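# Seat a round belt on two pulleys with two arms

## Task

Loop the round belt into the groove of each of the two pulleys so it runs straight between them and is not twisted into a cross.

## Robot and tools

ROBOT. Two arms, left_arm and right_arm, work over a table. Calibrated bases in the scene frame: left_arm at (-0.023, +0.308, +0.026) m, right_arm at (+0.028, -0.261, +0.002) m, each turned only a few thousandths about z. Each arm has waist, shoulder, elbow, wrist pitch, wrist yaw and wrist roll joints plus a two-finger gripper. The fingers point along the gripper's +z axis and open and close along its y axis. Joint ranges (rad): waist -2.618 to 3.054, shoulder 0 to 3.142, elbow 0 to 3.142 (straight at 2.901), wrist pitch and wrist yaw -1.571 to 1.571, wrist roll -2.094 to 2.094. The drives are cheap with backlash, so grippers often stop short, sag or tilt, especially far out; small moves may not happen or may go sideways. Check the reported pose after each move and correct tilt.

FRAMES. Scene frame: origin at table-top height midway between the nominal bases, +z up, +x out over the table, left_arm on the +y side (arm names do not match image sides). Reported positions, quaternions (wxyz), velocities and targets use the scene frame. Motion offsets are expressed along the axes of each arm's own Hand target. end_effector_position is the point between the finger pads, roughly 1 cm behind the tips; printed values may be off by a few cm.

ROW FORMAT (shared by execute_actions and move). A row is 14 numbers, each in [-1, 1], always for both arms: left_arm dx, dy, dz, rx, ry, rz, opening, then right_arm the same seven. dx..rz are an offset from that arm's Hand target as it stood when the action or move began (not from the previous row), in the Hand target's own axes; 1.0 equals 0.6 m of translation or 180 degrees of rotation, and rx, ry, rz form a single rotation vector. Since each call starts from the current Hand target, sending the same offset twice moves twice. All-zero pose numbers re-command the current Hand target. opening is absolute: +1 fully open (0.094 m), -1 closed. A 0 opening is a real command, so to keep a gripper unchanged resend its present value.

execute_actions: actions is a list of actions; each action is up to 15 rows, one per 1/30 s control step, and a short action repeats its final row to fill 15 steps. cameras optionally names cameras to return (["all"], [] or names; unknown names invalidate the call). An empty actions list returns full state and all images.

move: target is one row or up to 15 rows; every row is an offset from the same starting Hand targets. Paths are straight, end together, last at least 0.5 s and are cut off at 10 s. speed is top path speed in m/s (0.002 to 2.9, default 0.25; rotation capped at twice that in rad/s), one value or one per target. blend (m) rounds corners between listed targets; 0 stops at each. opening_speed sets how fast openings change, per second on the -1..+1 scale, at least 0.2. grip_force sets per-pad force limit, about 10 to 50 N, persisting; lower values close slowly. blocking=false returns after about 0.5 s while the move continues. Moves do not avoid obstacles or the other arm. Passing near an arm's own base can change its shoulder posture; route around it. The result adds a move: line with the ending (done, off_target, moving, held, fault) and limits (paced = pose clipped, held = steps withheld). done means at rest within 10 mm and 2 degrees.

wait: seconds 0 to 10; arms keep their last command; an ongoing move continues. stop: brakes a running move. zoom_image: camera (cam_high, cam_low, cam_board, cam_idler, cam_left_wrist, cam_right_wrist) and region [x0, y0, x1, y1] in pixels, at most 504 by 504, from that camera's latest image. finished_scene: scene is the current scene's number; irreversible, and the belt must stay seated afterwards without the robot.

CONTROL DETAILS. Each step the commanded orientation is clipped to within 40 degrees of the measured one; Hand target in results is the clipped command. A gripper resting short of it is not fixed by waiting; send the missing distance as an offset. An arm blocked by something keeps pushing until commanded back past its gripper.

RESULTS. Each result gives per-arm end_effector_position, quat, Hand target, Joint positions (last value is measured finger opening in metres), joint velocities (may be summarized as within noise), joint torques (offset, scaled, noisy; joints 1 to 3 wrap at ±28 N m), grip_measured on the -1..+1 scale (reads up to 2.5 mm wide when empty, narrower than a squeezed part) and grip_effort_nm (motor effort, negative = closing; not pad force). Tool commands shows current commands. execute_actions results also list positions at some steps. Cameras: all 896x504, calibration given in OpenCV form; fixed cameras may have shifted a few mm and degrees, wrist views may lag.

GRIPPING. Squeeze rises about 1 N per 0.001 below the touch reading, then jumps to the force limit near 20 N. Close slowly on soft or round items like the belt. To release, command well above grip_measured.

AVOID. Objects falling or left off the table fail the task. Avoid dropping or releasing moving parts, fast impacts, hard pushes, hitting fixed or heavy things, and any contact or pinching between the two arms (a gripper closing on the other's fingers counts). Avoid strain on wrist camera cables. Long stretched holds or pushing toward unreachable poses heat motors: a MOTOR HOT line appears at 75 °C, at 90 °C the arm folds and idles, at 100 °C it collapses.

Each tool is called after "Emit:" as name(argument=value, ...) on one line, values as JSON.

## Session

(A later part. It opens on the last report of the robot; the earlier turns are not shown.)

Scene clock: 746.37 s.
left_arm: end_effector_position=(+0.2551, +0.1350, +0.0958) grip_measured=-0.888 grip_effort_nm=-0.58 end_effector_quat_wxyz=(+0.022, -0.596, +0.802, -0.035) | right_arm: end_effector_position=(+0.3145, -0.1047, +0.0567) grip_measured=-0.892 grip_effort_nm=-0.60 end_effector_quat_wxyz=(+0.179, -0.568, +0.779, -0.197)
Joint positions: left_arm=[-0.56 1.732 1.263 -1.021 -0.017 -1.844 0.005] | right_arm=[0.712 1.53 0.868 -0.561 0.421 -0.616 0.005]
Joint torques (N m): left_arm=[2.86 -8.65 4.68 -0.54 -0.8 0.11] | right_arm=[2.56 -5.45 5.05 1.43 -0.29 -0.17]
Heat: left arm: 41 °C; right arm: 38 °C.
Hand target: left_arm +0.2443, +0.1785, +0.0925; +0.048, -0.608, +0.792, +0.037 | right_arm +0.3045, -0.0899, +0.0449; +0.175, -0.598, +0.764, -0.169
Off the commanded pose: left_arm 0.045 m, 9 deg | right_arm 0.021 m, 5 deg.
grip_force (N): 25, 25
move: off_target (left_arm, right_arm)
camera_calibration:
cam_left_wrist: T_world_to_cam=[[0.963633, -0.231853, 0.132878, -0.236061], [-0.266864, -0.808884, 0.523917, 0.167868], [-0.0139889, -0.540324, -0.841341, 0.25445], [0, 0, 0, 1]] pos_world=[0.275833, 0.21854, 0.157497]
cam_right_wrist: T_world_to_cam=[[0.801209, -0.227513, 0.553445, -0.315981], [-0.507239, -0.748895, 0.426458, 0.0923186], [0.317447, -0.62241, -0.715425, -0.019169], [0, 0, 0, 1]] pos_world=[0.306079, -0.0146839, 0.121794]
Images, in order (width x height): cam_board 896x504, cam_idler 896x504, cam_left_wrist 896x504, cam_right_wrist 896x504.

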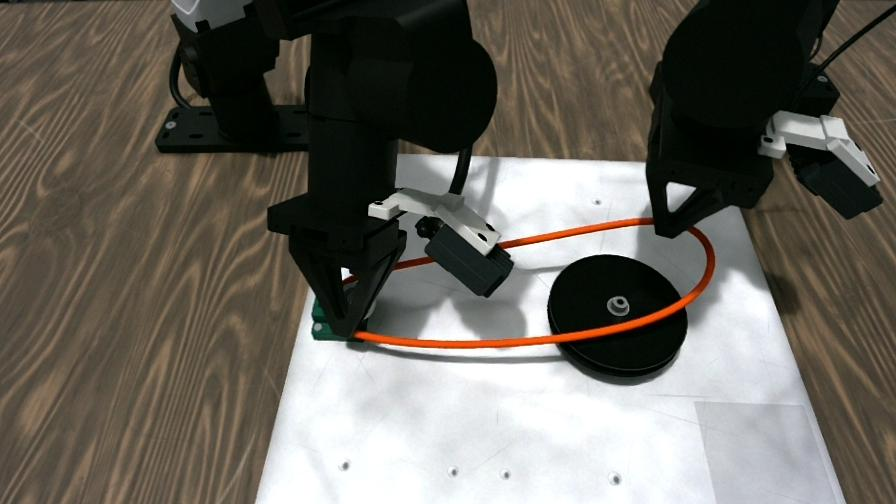

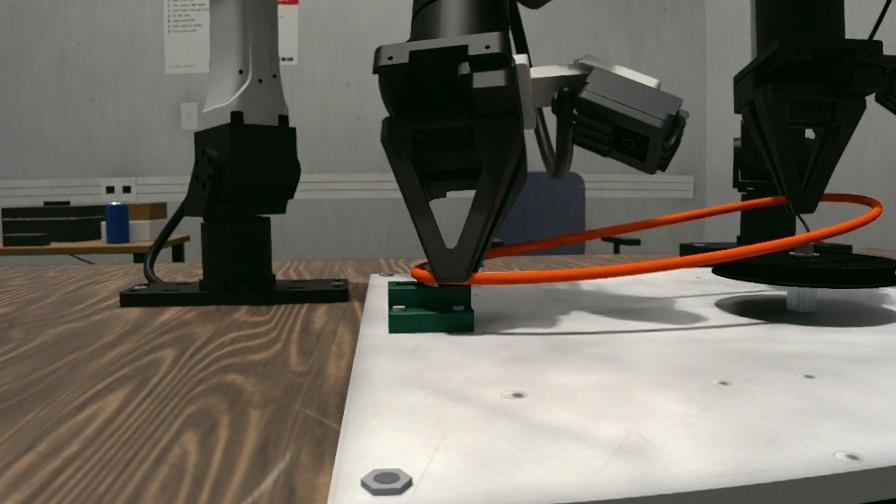

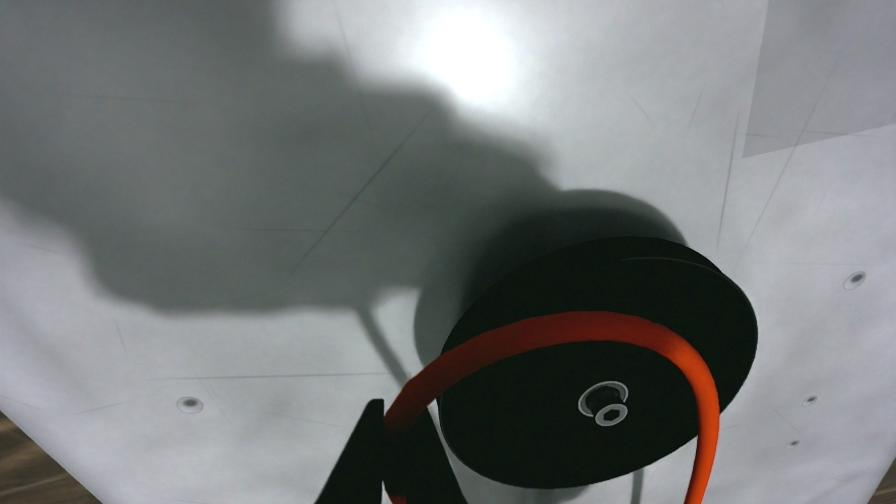

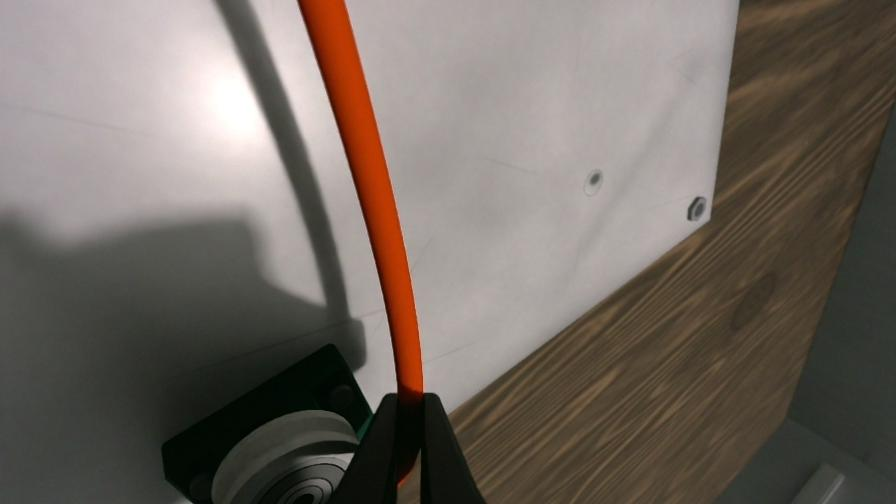

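Emit:
move(target=[[0,0,0,0,0,0,-0.95,0,0,0,0,0,0,-0.7],[0,0,0,0,0,0,-0.95,-0.0842,0.0043,-0.0112,0,0,0,-0.7]], speed=0.06, cameras=["cam_board","cam_idler","cam_right_wrist","cam_left_wrist"])

Emit:
zoom_image(camera="cam_idler", region=[340, 200, 560, 340])

Scene clock: 772.33 s.
left_arm: end_effector_position=(+0.2560, +0.1438, +0.0956) grip_measured=-0.888 grip_effort_nm=-0.57 end_effector_quat_wxyz=(+0.023, -0.602, +0.798, -0.026) | right_arm: end_effector_position=(+0.3160, -0.0437, +0.0556) grip_measured=-0.703 grip_effort_nm=0.11 end_effector_quat_wxyz=(+0.191, -0.594, +0.760, -0.179)
Joint positions: left_arm=[-0.539 1.732 1.263 -1.036 -0.023 -1.836 0.005] | right_arm=[0.837 1.672 1.014 -0.578 0.419 -0.555 0.014]
Joint torques (N m): left_arm=[1.43 -8.83 4.41 -0.38 -0.84 0.12] | right_arm=[1.26 -6.56 8.81 0.7 -0.01 0.27]
Heat: left arm: 42 °C; right arm: 38 °C.
Hand target: left_arm +0.2443, +0.1785, +0.0925; +0.048, -0.608, +0.792, +0.037 | right_arm +0.3105, -0.0399, +0.0529; +0.175, -0.598, +0.764, -0.169
Off the commanded pose: left_arm 0.037 m, 8 deg | right_arm 0.007 m, 2 deg.
grip_force (N): 25, 25
move: off_target (left_arm)
camera_calibration:
cam_left_wrist: T_world_to_cam=[[0.96796, -0.220324, 0.120461, -0.236379], [-0.250669, -0.819595, 0.515198, 0.173543], [-0.0147816, -0.528887, -0.848563, 0.258249], [0, 0, 0, 1]] pos_world=[0.276125, 0.226739, 0.158206]
cam_right_wrist: T_world_to_cam=[[0.819008, -0.181321, 0.544378, -0.305756], [-0.448836, -0.793507, 0.410966, 0.119749], [0.357451, -0.580922, -0.731272, 0.0076543], [0, 0, 0, 1]] pos_world=[0.301428, 0.044028, 0.122831]
Images, in order (width x height): cam_board 896x504, cam_idler 896x504, cam_left_wrist 896x504, cam_right_wrist 896x504.

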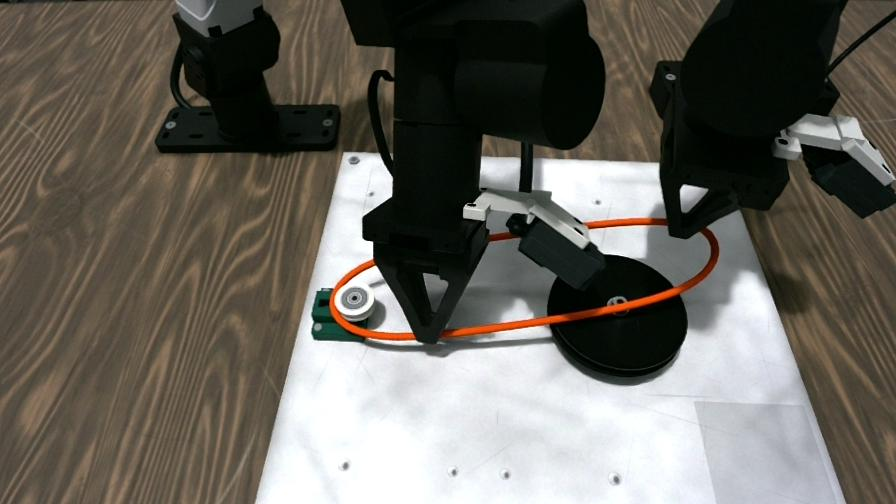

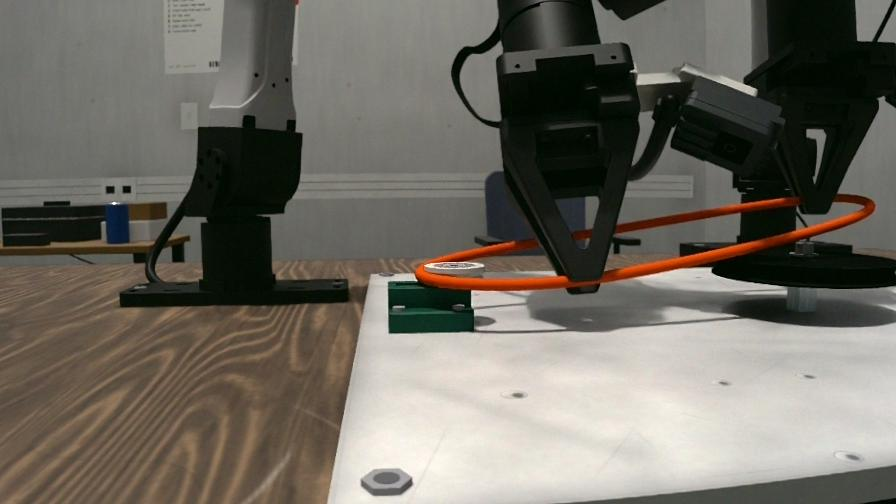

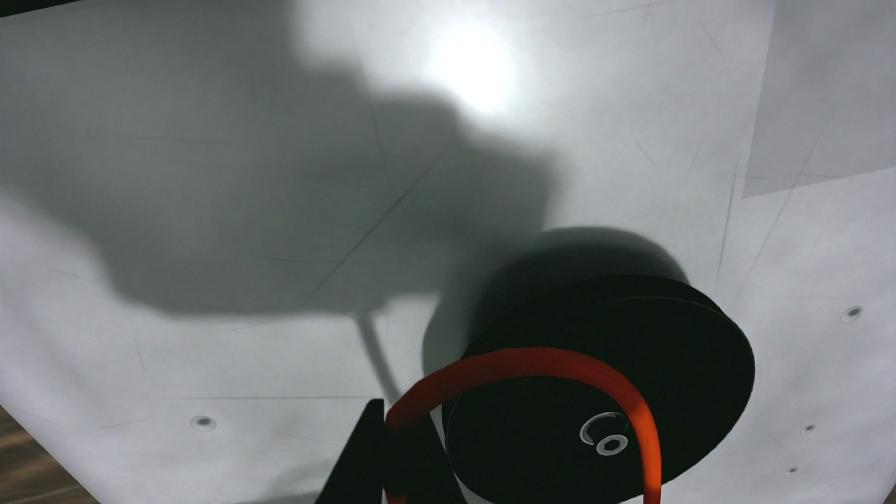

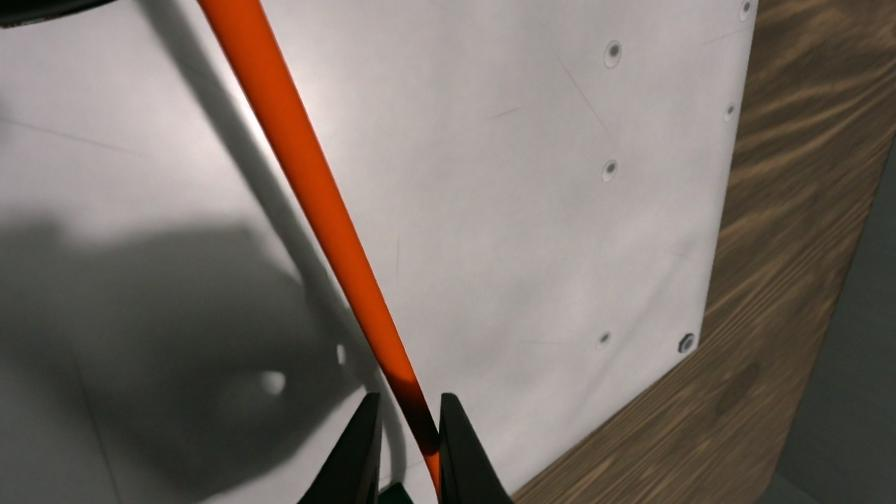

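Scaled by 2.291 from the camera's 896x504 image, which has a finer 1280x720 frame.

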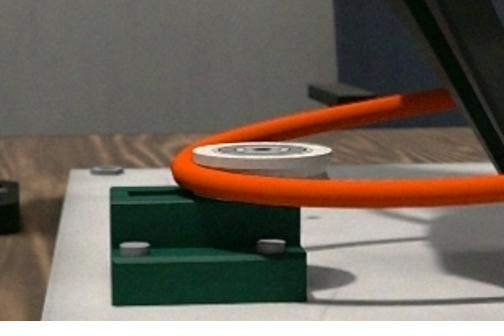

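Emit:
move(target=[0.1352,-0.0295,-0.0165,0,0,0,-0.95,0,0,0,0,0,0,-0.7], speed=0.08, cameras=["cam_board","cam_idler","cam_left_wrist","cam_right_wrist"])

Emit:
zoom_image(camera="cam_idler", region=[340, 200, 560, 340])

Scene clock: 838.23 s.
left_arm: end_effector_position=(+0.2416, +0.1257, +0.0919) grip_measured=-0.888 grip_effort_nm=-0.58 end_effector_quat_wxyz=(+0.023, -0.585, +0.811, -0.002) | right_arm: end_effector_position=(+0.3160, -0.0437, +0.0556) grip_measured=-0.703 grip_effort_nm=0.11 end_effector_quat_wxyz=(+0.191, -0.594, +0.760, -0.179)
Joint positions: left_arm=[-0.621 1.768 1.293 -1.076 -0.042 -1.876 0.005] | right_arm=[0.837 1.672 1.014 -0.578 0.419 -0.555 0.014]
Joint torques (N m): left_arm=[0.03 -8.5 5.91 0.25 -0.04 0.07] | right_arm=[1.18 -6.54 8.84 0.7 -0.04 0.28]
Heat: left arm: 44 °C; right arm: 38 °C.
Hand target: left_arm +0.2435, +0.1288, +0.0920; +0.028, -0.589, +0.808, -0.001 (not the last commanded pose) | right_arm +0.3105, -0.0399, +0.0529; +0.175, -0.598, +0.764, -0.169
Off the commanded pose: left_arm 0.031 m, 6 deg | right_arm 0.007 m, 2 deg.
led back after a hold (right arm): the arm was led back toward your command in small steps, so it may still be short of it.
grip_force (N): 25, 25
move: held (left_arm; a check stopped the path); limits=held
pose unreachable (left arm): on one or more control steps of this call, first in action 0 (counted from 0), this arm could not follow its commanded pose, so it was not sent that pose on those steps. It may still have moved: this result reports where it is.
cause: moving toward the commanded pose would bring a part of the arm too close to another arm (this arm's wrist (the part past joint 4) and the right arm's wrist (the part past joint 4), along the way the arms are being sent, or toward where that arm still pushes).
pose unreachable (right arm): on one or more control steps of this call, first in action 0 (counted from 0), this arm could not follow its commanded pose, so it was not sent that pose on those steps. It may still have moved: this result reports where it is.
cause: moving toward the commanded pose would bring a part of the arm too close to another arm (this arm's wrist (the part past joint 4) and the left arm's wrist (the part past joint 4), along the way the arms are being sent, or toward where that arm still pushes).
camera_calibration:
cam_left_wrist: T_world_to_cam=[[0.961032, -0.263465, 0.0836884, -0.215591], [-0.269872, -0.828592, 0.490514, 0.165029], [-0.0598898, -0.493984, -0.867406, 0.253563], [0, 0, 0, 1]] pos_world=[0.266912, 0.205197, 0.157035]
cam_right_wrist: T_world_to_cam=[[0.819008, -0.181321, 0.544378, -0.305756], [-0.448836, -0.793507, 0.410966, 0.119749], [0.357451, -0.580922, -0.731272, 0.0076543], [0, 0, 0, 1]] pos_world=[0.301428, 0.044028, 0.122831]
Images, in order (width x height): cam_board 896x504, cam_idler 896x504, cam_left_wrist 896x504, cam_right_wrist 896x504.

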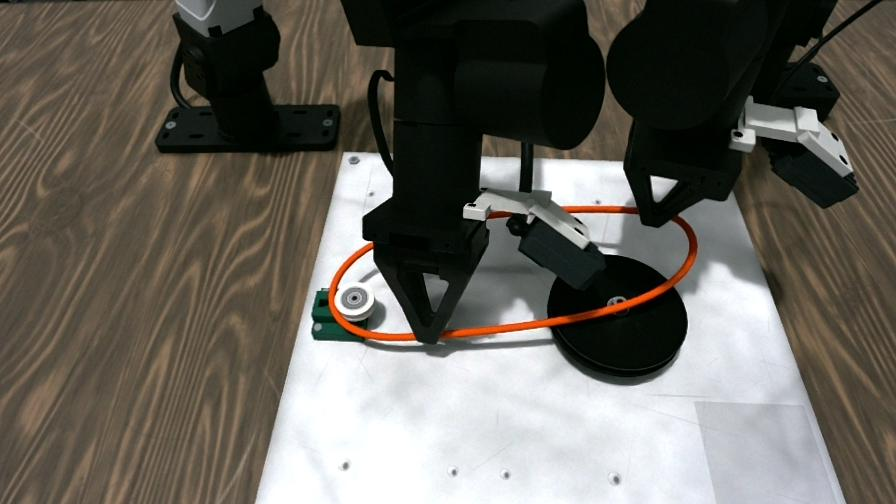

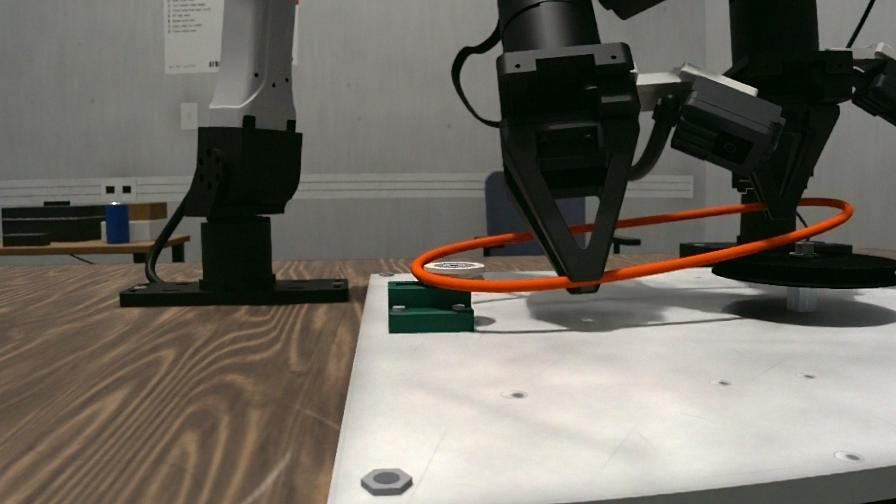

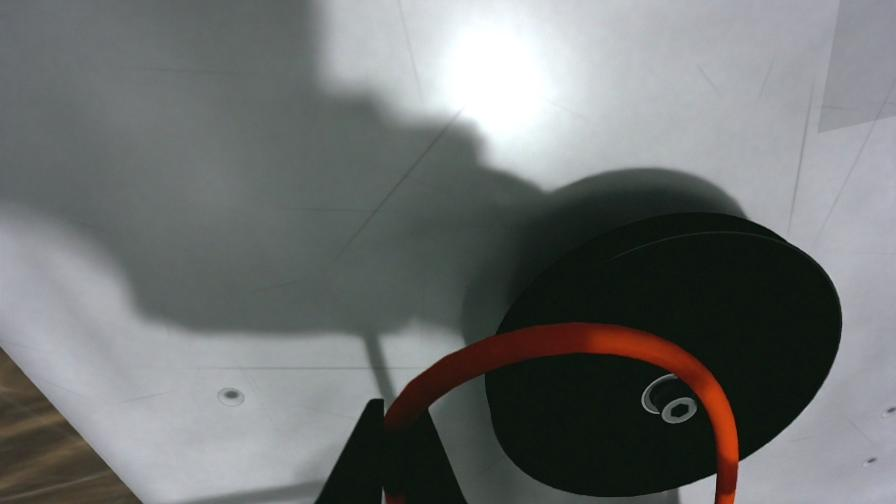

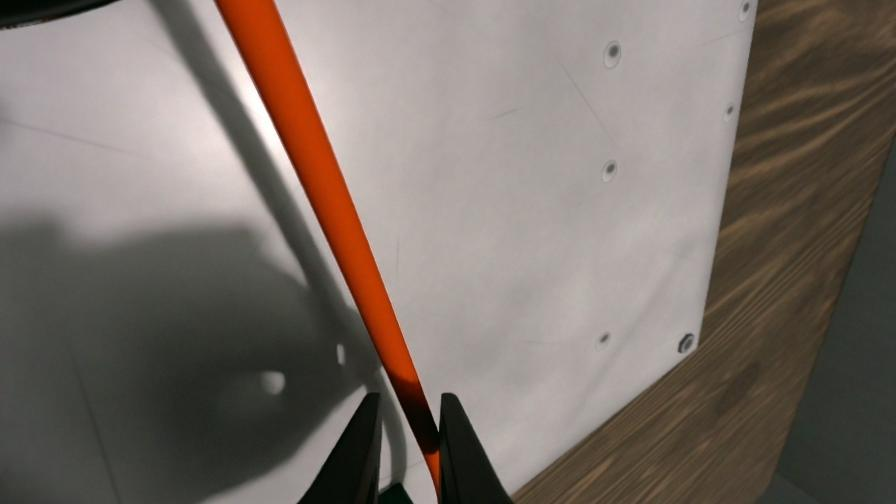

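Scaled by 2.291 from the camera's 896x504 image, which has a finer 1280x720 frame.

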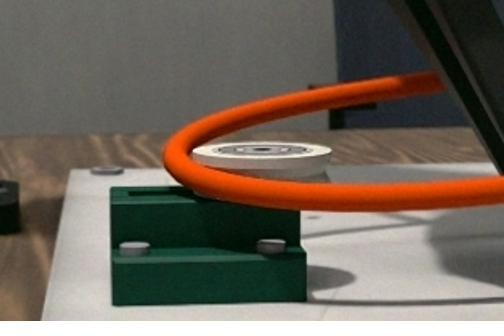

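Emit:
move(target=[[0,0,0,0,0,0,-0.95,0,0,0,0,0,0,-0.5],[0,0,0,0,0,0,-0.95,-0.0076,-0.0546,-0.103,0,0,0,-0.5],[0,0,0,0,0,0,-0.95,0.0585,-0.1305,-0.0677,0,0,0,-0.5]], speed=0.1, cameras=["cam_high","cam_board","cam_idler","cam_left_wrist","cam_right_wrist"])

Emit:
zoom_image(camera="cam_idler", region=[340, 200, 560, 340])

Scene clock: 854.80 s.
left_arm: end_effector_position=(+0.2440, +0.1239, +0.0920) grip_measured=-0.888 grip_effort_nm=-0.58 end_effector_quat_wxyz=(+0.025, -0.585, +0.811, -0.008) | right_arm: end_effector_position=(+0.3149, -0.0450, +0.0560) grip_measured=-0.503 grip_effort_nm=0.12 end_effector_quat_wxyz=(+0.186, -0.595, +0.760, -0.180)
Joint positions: left_arm=[-0.621 1.768 1.293 -1.064 -0.042 -1.876 0.005] | right_arm=[0.837 1.672 1.02 -0.593 0.419 -0.555 0.023]
Joint torques (N m): left_arm=[0.17 -8.5 5.76 0.26 -0.05 -0.03] | right_arm=[0.5 -8.42 6.35 1.23 0.25 0.11]
Heat: left arm: 46 °C; right arm: 37 °C.
Hand target: left_arm +0.2435, +0.1288, +0.0920; +0.028, -0.589, +0.808, -0.001 | right_arm +0.3163, -0.0447, +0.0567; +0.190, -0.592, +0.762, -0.182 (not the last commanded pose)
Off the commanded pose: left_arm 0.005 m, 1 deg | right_arm 0.088 m, 2 deg.
grip_force (N): 25, 25
move: held (right_arm; a check stopped the path); path passed 1 of 3 targets; limits=held
pose unreachable (right arm): on one or more control steps of this call, first in action 0 (counted from 0), this arm could not follow its commanded pose, so it was not sent that pose on those steps. It may still have moved: this result reports where it is.
cause: moving toward the commanded pose would bring a part of the arm too close to another arm (this arm's wrist (the part past joint 4) and the left arm's wrist (the part past joint 4), 19 mm apart when this arm was first held).
camera_calibration:
cam_left_wrist: T_world_to_cam=[[0.960147, -0.262787, 0.0951912, -0.219348], [-0.274762, -0.825028, 0.493797, 0.16466], [-0.051228, -0.500272, -0.864352, 0.251234], [0, 0, 0, 1]] pos_world=[0.268719, 0.203892, 0.156726]
cam_right_wrist: T_world_to_cam=[[0.822561, -0.177252, 0.540346, -0.306047], [-0.446121, -0.79038, 0.419851, 0.11684], [0.35266, -0.586413, -0.729212, 0.00880883], [0, 0, 0, 1]] pos_world=[0.300761, 0.0432658, 0.12274]
Images, in order (width x height): cam_high 896x504, cam_board 896x504, cam_idler 896x504, cam_left_wrist 896x504, cam_right_wrist 896x504.

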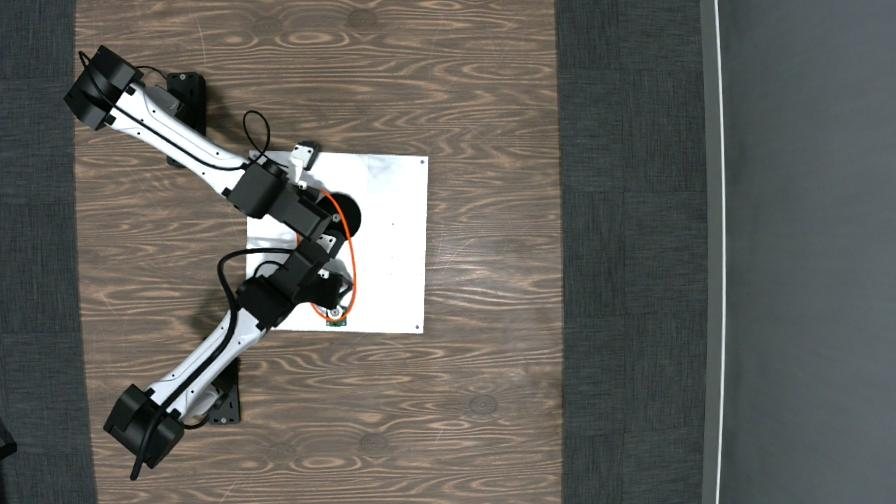

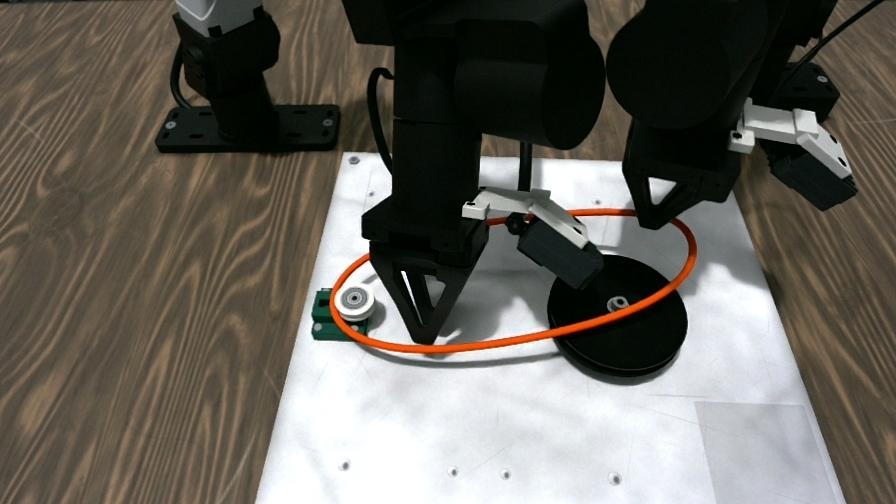

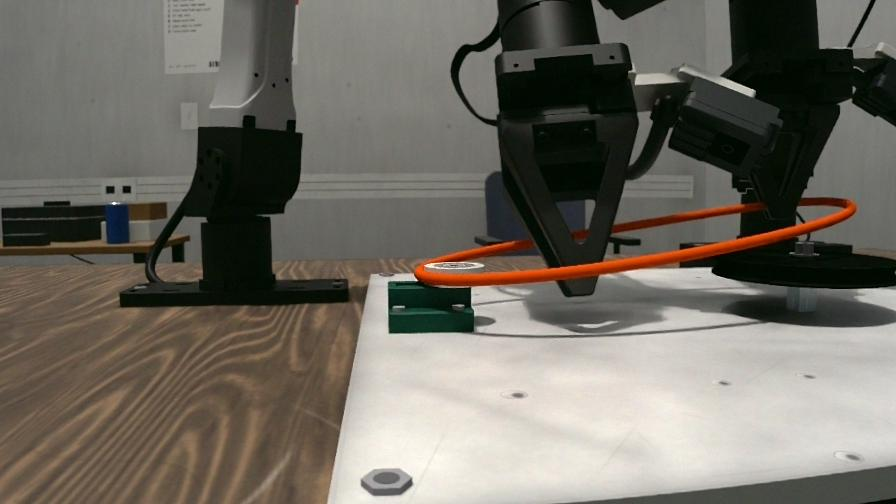

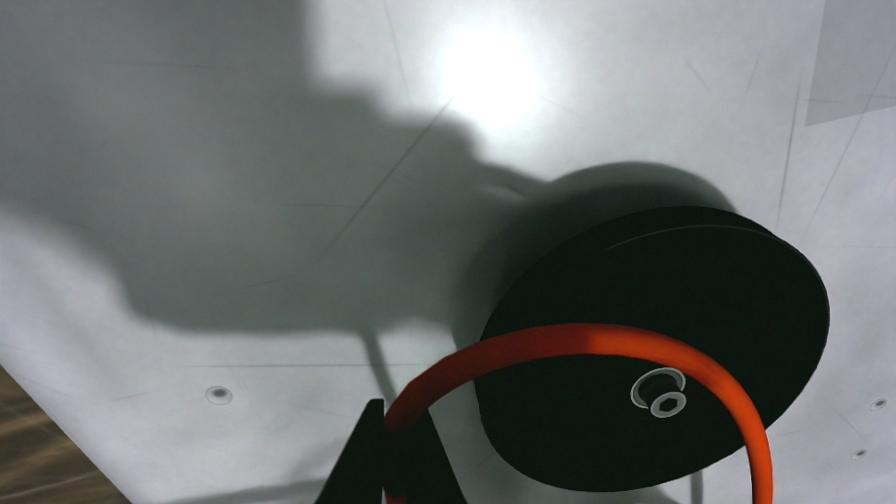

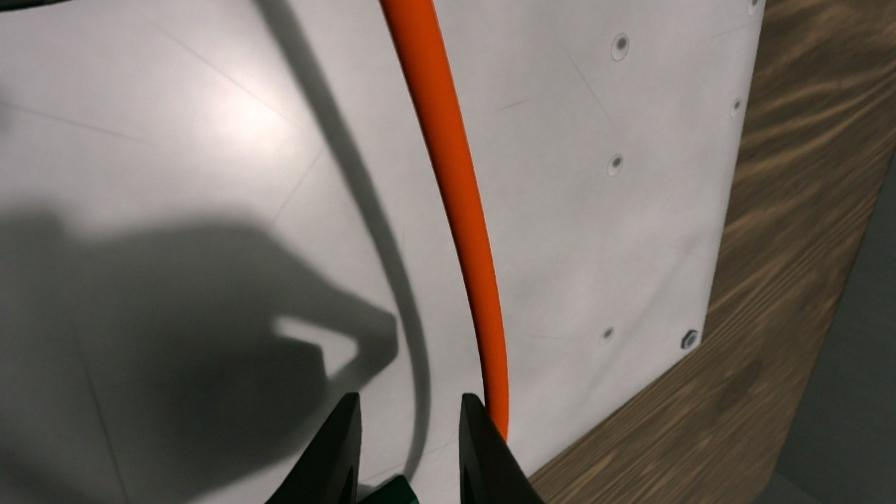

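Scaled by 2.291 from the camera's 896x504 image, which has a finer 1280x720 frame.

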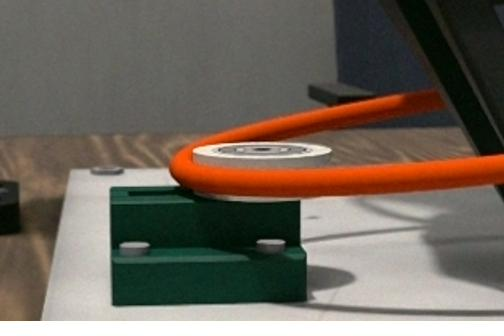

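Emit:
move(target=[[0,0,0,0,0,0,-0.95,0.0357,-0.0085,0.002,0,0,0,-0.5],[0,0,0,0,0,0,-0.95,0.041,-0.0618,-0.0835,0,0,0,-0.5],[0,0,0,0,0,0,-0.95,0.1122,-0.1258,-0.0912,0,0,0,-0.5]], speed=0.1, cameras=["cam_board","cam_idler","cam_left_wrist"])

Emit:
zoom_image(camera="cam_idler", region=[340, 200, 560, 340])

Scene clock: 876.00 s.
left_arm: end_effector_position=(+0.2440, +0.1239, +0.0920) grip_measured=-0.888 grip_effort_nm=-0.58 end_effector_quat_wxyz=(+0.025, -0.585, +0.811, -0.008) | right_arm: end_effector_position=(+0.3407, -0.1237, +0.1278) grip_measured=-0.503 grip_effort_nm=0.12 end_effector_quat_wxyz=(+0.191, -0.587, +0.763, -0.192)
Joint positions: left_arm=[-0.621 1.768 1.293 -1.064 -0.042 -1.876 0.005] | right_arm=[0.584 1.448 1.074 -0.768 0.352 -0.799 0.023]
Joint torques (N m): left_arm=[0.12 -8.57 5.83 0.25 0.04 0.05] | right_arm=[-0.05 -8.8 8.85 0.91 -0.11 -0.08]
Heat: left arm: 48 °C; right arm: 39 °C.
Hand target: left_arm +0.2435, +0.1288, +0.0920; +0.028, -0.589, +0.808, -0.001 | right_arm +0.3363, -0.1247, +0.1368; +0.190, -0.592, +0.762, -0.182
Off the commanded pose: left_arm 0.005 m, 1 deg | right_arm 0.010 m, 1 deg.
grip_force (N): 25, 25
move: done
camera_calibration:
cam_left_wrist: T_world_to_cam=[[0.960147, -0.262787, 0.0951912, -0.219348], [-0.274762, -0.825028, 0.493797, 0.16466], [-0.051228, -0.500272, -0.864352, 0.251234], [0, 0, 0, 1]] pos_world=[0.268719, 0.203892, 0.156726]
Images, in order (width x height): cam_board 896x504, cam_idler 896x504, cam_left_wrist 896x504.

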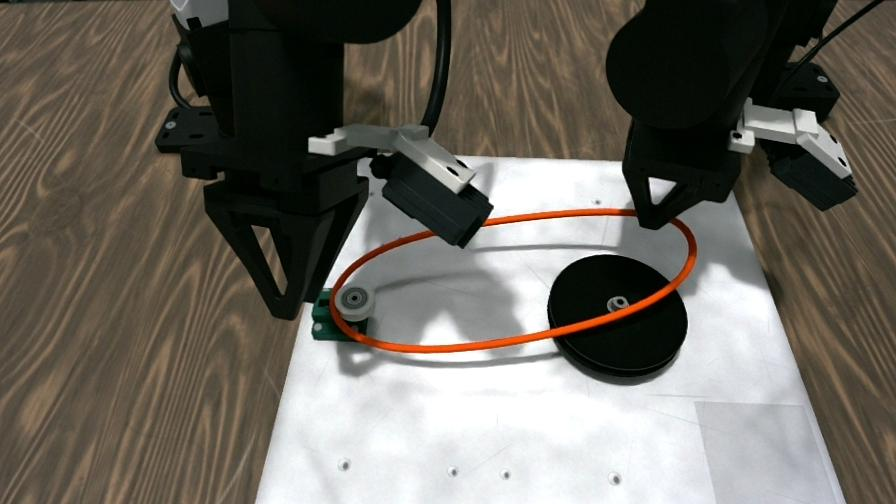

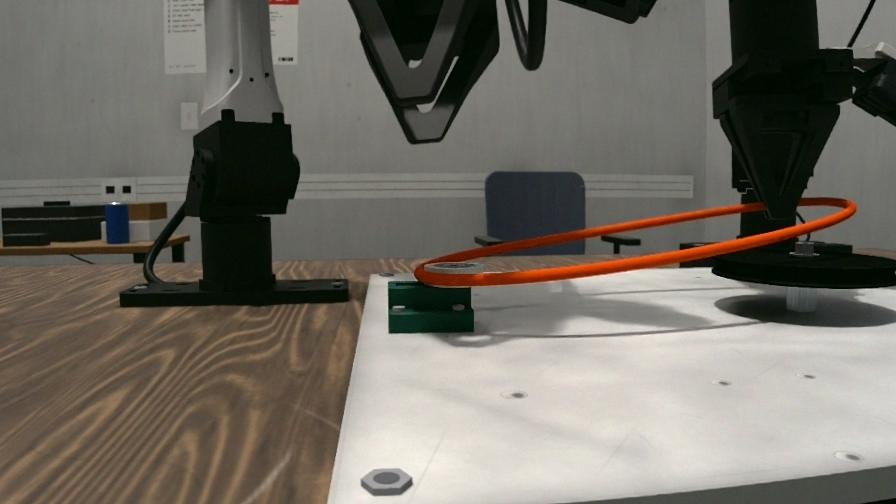

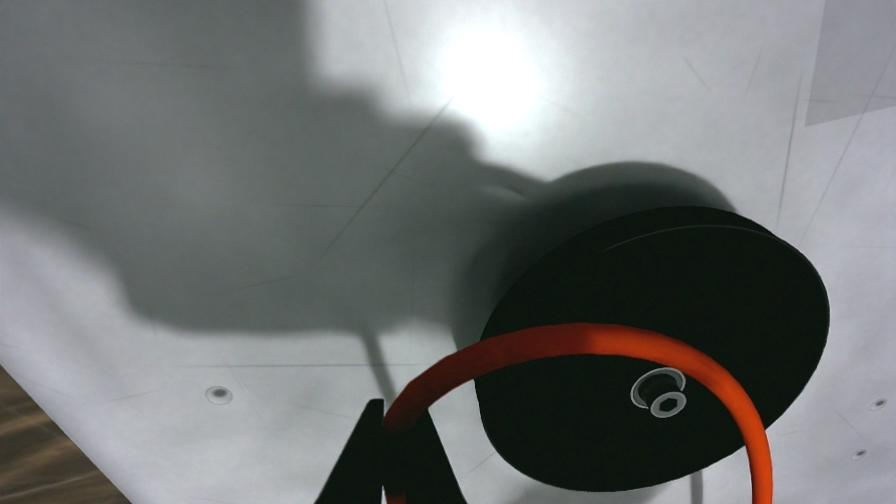

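Scaled by 2.291 from the camera's 896x504 image, which has a finer 1280x720 frame.

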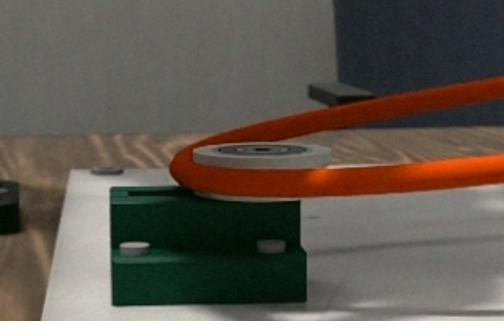

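Emit:
move(target=[[0.0338,-0.0143,-0.001,-0.0015,-0.0555,-0.0333,-0.95,0,0,0,0,0,0,-0.5]], speed=0.08, cameras=["cam_board","cam_idler","cam_left_wrist"])

Scene clock: 898.80 s.
left_arm: end_effector_position=(+0.2443, +0.0999, +0.0912) grip_measured=-0.888 grip_effort_nm=-0.58 end_effector_quat_wxyz=(+0.072, -0.609, +0.790, +0.026) | right_arm: end_effector_position=(+0.3407, -0.1237, +0.1278) grip_measured=-0.503 grip_effort_nm=0.12 end_effector_quat_wxyz=(+0.191, -0.587, +0.763, -0.192)
Joint positions: left_arm=[-0.734 1.873 1.415 -1.139 -0.152 -2.056 0.005] | right_arm=[0.584 1.448 1.074 -0.768 0.352 -0.799 0.023]
Joint torques (N m): left_arm=[-0.61 -7.43 8.1 -0.2 -0.3 -0.24] | right_arm=[-0.05 -8.79 8.85 0.91 -0.11 -0.07]
Heat: left arm: 48 °C; right arm: 39 °C.
Hand target: left_arm +0.2456, +0.1068, +0.0922; +0.096, -0.628, +0.770, +0.050 | right_arm +0.3363, -0.1247, +0.1368; +0.190, -0.592, +0.762, -0.182
Off the commanded pose: left_arm 0.007 m, 5 deg | right_arm 0.010 m, 1 deg.
joint sent to its limit (left arm) — joint 6 (wrist roll), lower limit. The joint targets still meet the commanded pose.
grip_force (N): 25, 25
move: off_target (left_arm)
camera_calibration:
cam_left_wrist: T_world_to_cam=[[0.971931, -0.21024, 0.105589, -0.234864], [-0.234947, -0.890702, 0.389164, 0.15163], [0.0122303, -0.403049, -0.915097, 0.217932], [0, 0, 0, 1]] pos_world=[0.261231, 0.173516, 0.165219]
Images, in order (width x height): cam_board 896x504, cam_idler 896x504, cam_left_wrist 896x504.

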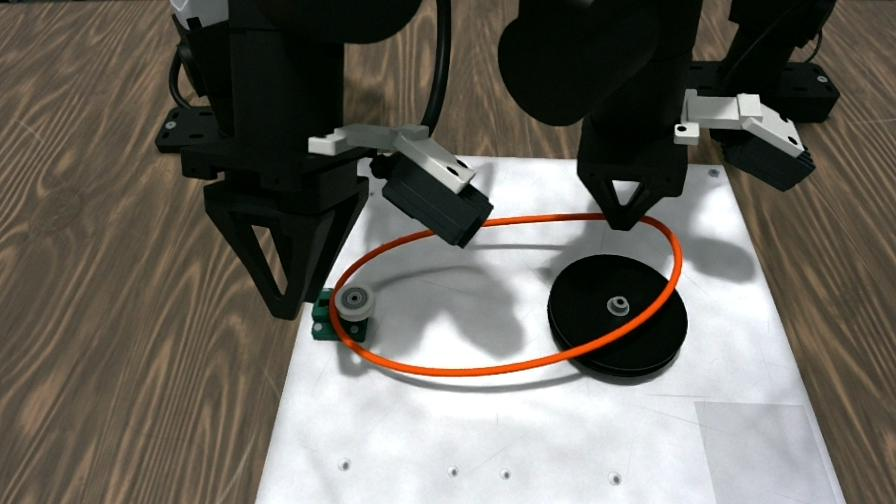

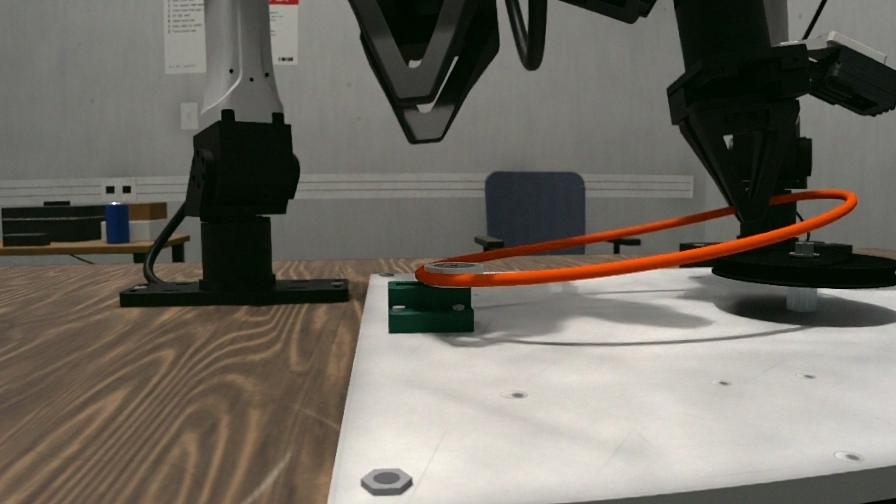

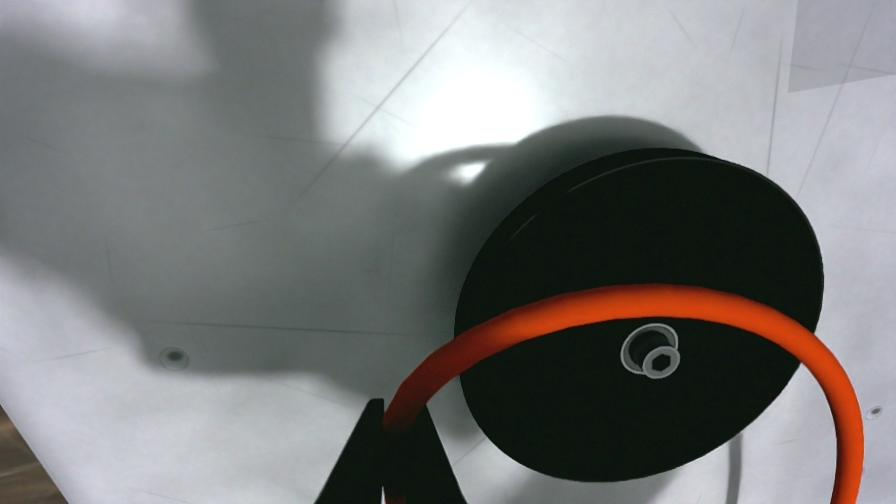

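Emit:
move(target=[[0.0126,0.0026,0.0585,0,0,0,-0.95,0,0,0,0,0,0,-0.5]], speed=0.06, cameras=["cam_board","cam_idler","cam_left_wrist","cam_high"])

Emit:
zoom_image(camera="cam_idler", region=[600, 150, 896, 320])

Emit:
zoom_image(camera="cam_idler", region=[340, 200, 560, 340])

Scene clock: 908.70 s.
left_arm: end_effector_position=(+0.2452, +0.0994, +0.0642) grip_measured=-0.888 grip_effort_nm=-0.58 end_effector_quat_wxyz=(+0.072, -0.608, +0.790, +0.033) | right_arm: end_effector_position=(+0.3407, -0.1237, +0.1278) grip_measured=-0.503 grip_effort_nm=0.12 end_effector_quat_wxyz=(+0.191, -0.587, +0.763, -0.192)
Joint positions: left_arm=[-0.734 1.915 1.36 -1.055 -0.153 -2.056 0.005] | right_arm=[0.584 1.448 1.074 -0.768 0.352 -0.799 0.023]
Joint torques (N m): left_arm=[-0.46 -7.8 4.55 0.22 -0.38 -0.26] | right_arm=[-0.05 -8.8 8.85 0.91 -0.11 -0.07]
Heat: left arm: 47 °C; right arm: 40 °C.
Hand target: left_arm +0.2455, +0.1069, +0.0562; +0.096, -0.628, +0.770, +0.050 | right_arm +0.3363, -0.1247, +0.1368; +0.190, -0.592, +0.762, -0.182
Off the commanded pose: left_arm 0.011 m, 5 deg | right_arm 0.010 m, 1 deg.
joint sent to its limit (left arm) — joint 6 (wrist roll), lower limit. The joint targets still meet the commanded pose.
grip_force (N): 25, 25
move: off_target (left_arm)
camera_calibration:
cam_left_wrist: T_world_to_cam=[[0.972736, -0.211307, 0.0955729, -0.232397], [-0.231869, -0.894379, 0.382522, 0.162025], [0.00464882, -0.394253, -0.91899, 0.194338], [0, 0, 0, 1]] pos_world=[0.262726, 0.172423, 0.138828]
Images, in order (width x height): cam_high 896x504, cam_board 896x504, cam_idler 896x504, cam_left_wrist 896x504.

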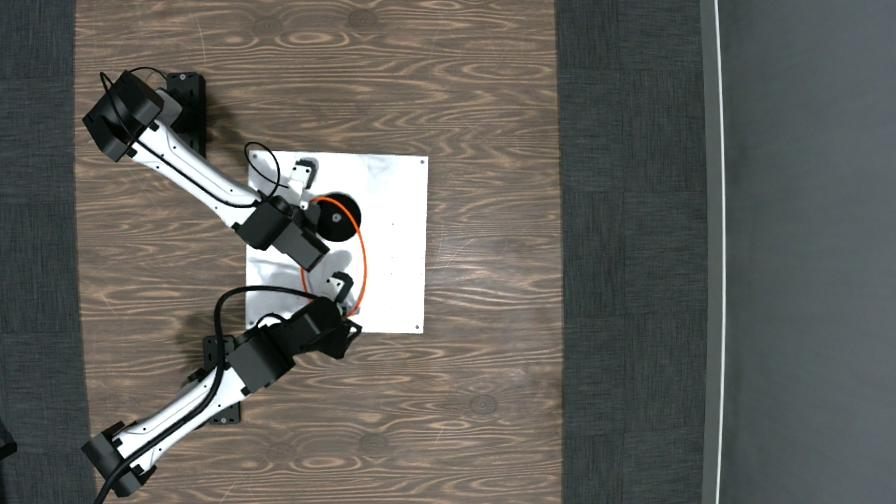

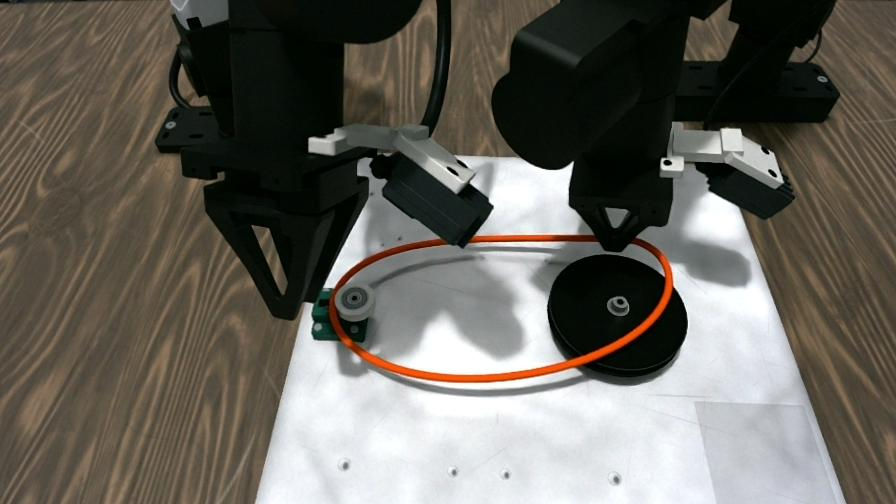

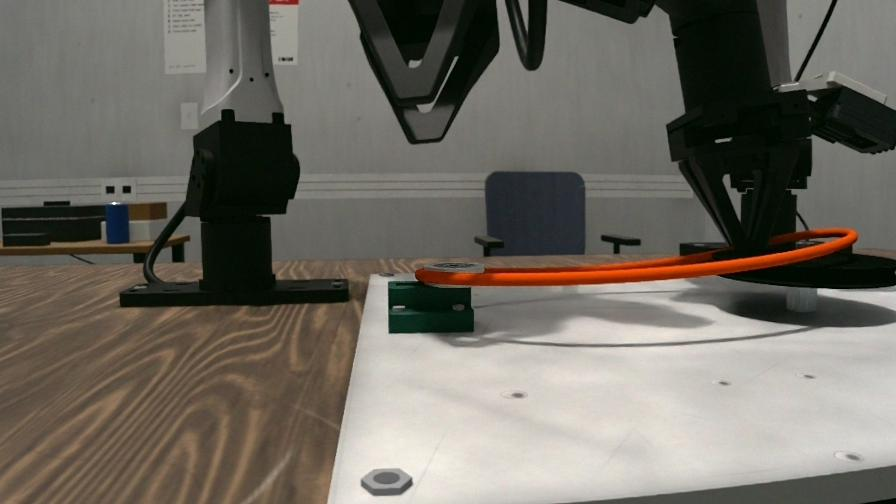

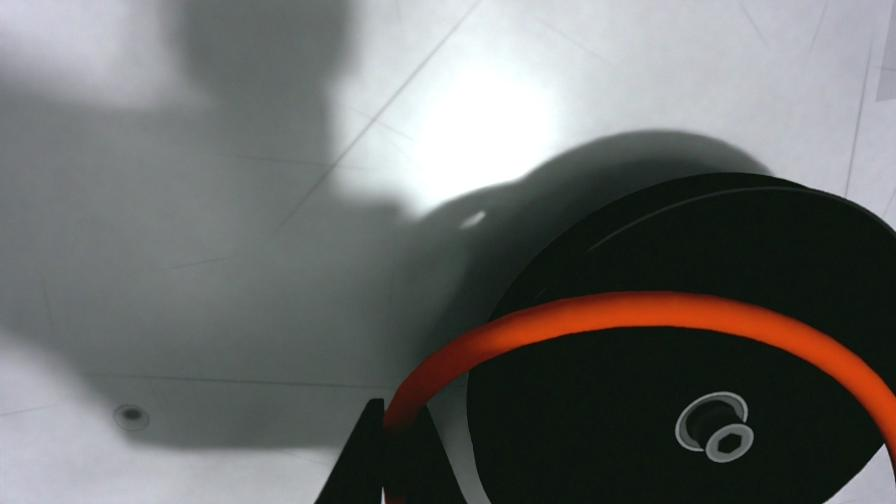

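Scaled by 1.703 from the camera's 896x504 image, which has a finer 1280x720 frame.

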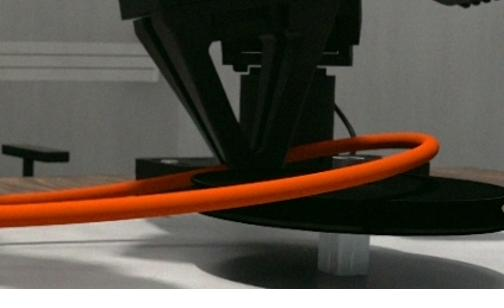

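Scaled by 2.291 from the camera's 896x504 image, which has a finer 1280x720 frame.

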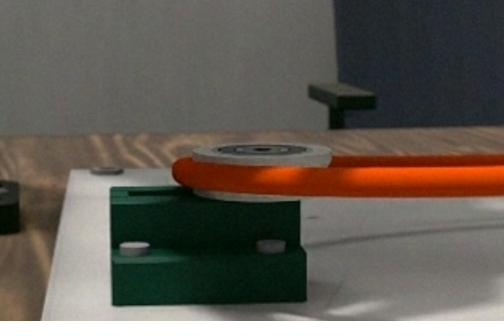

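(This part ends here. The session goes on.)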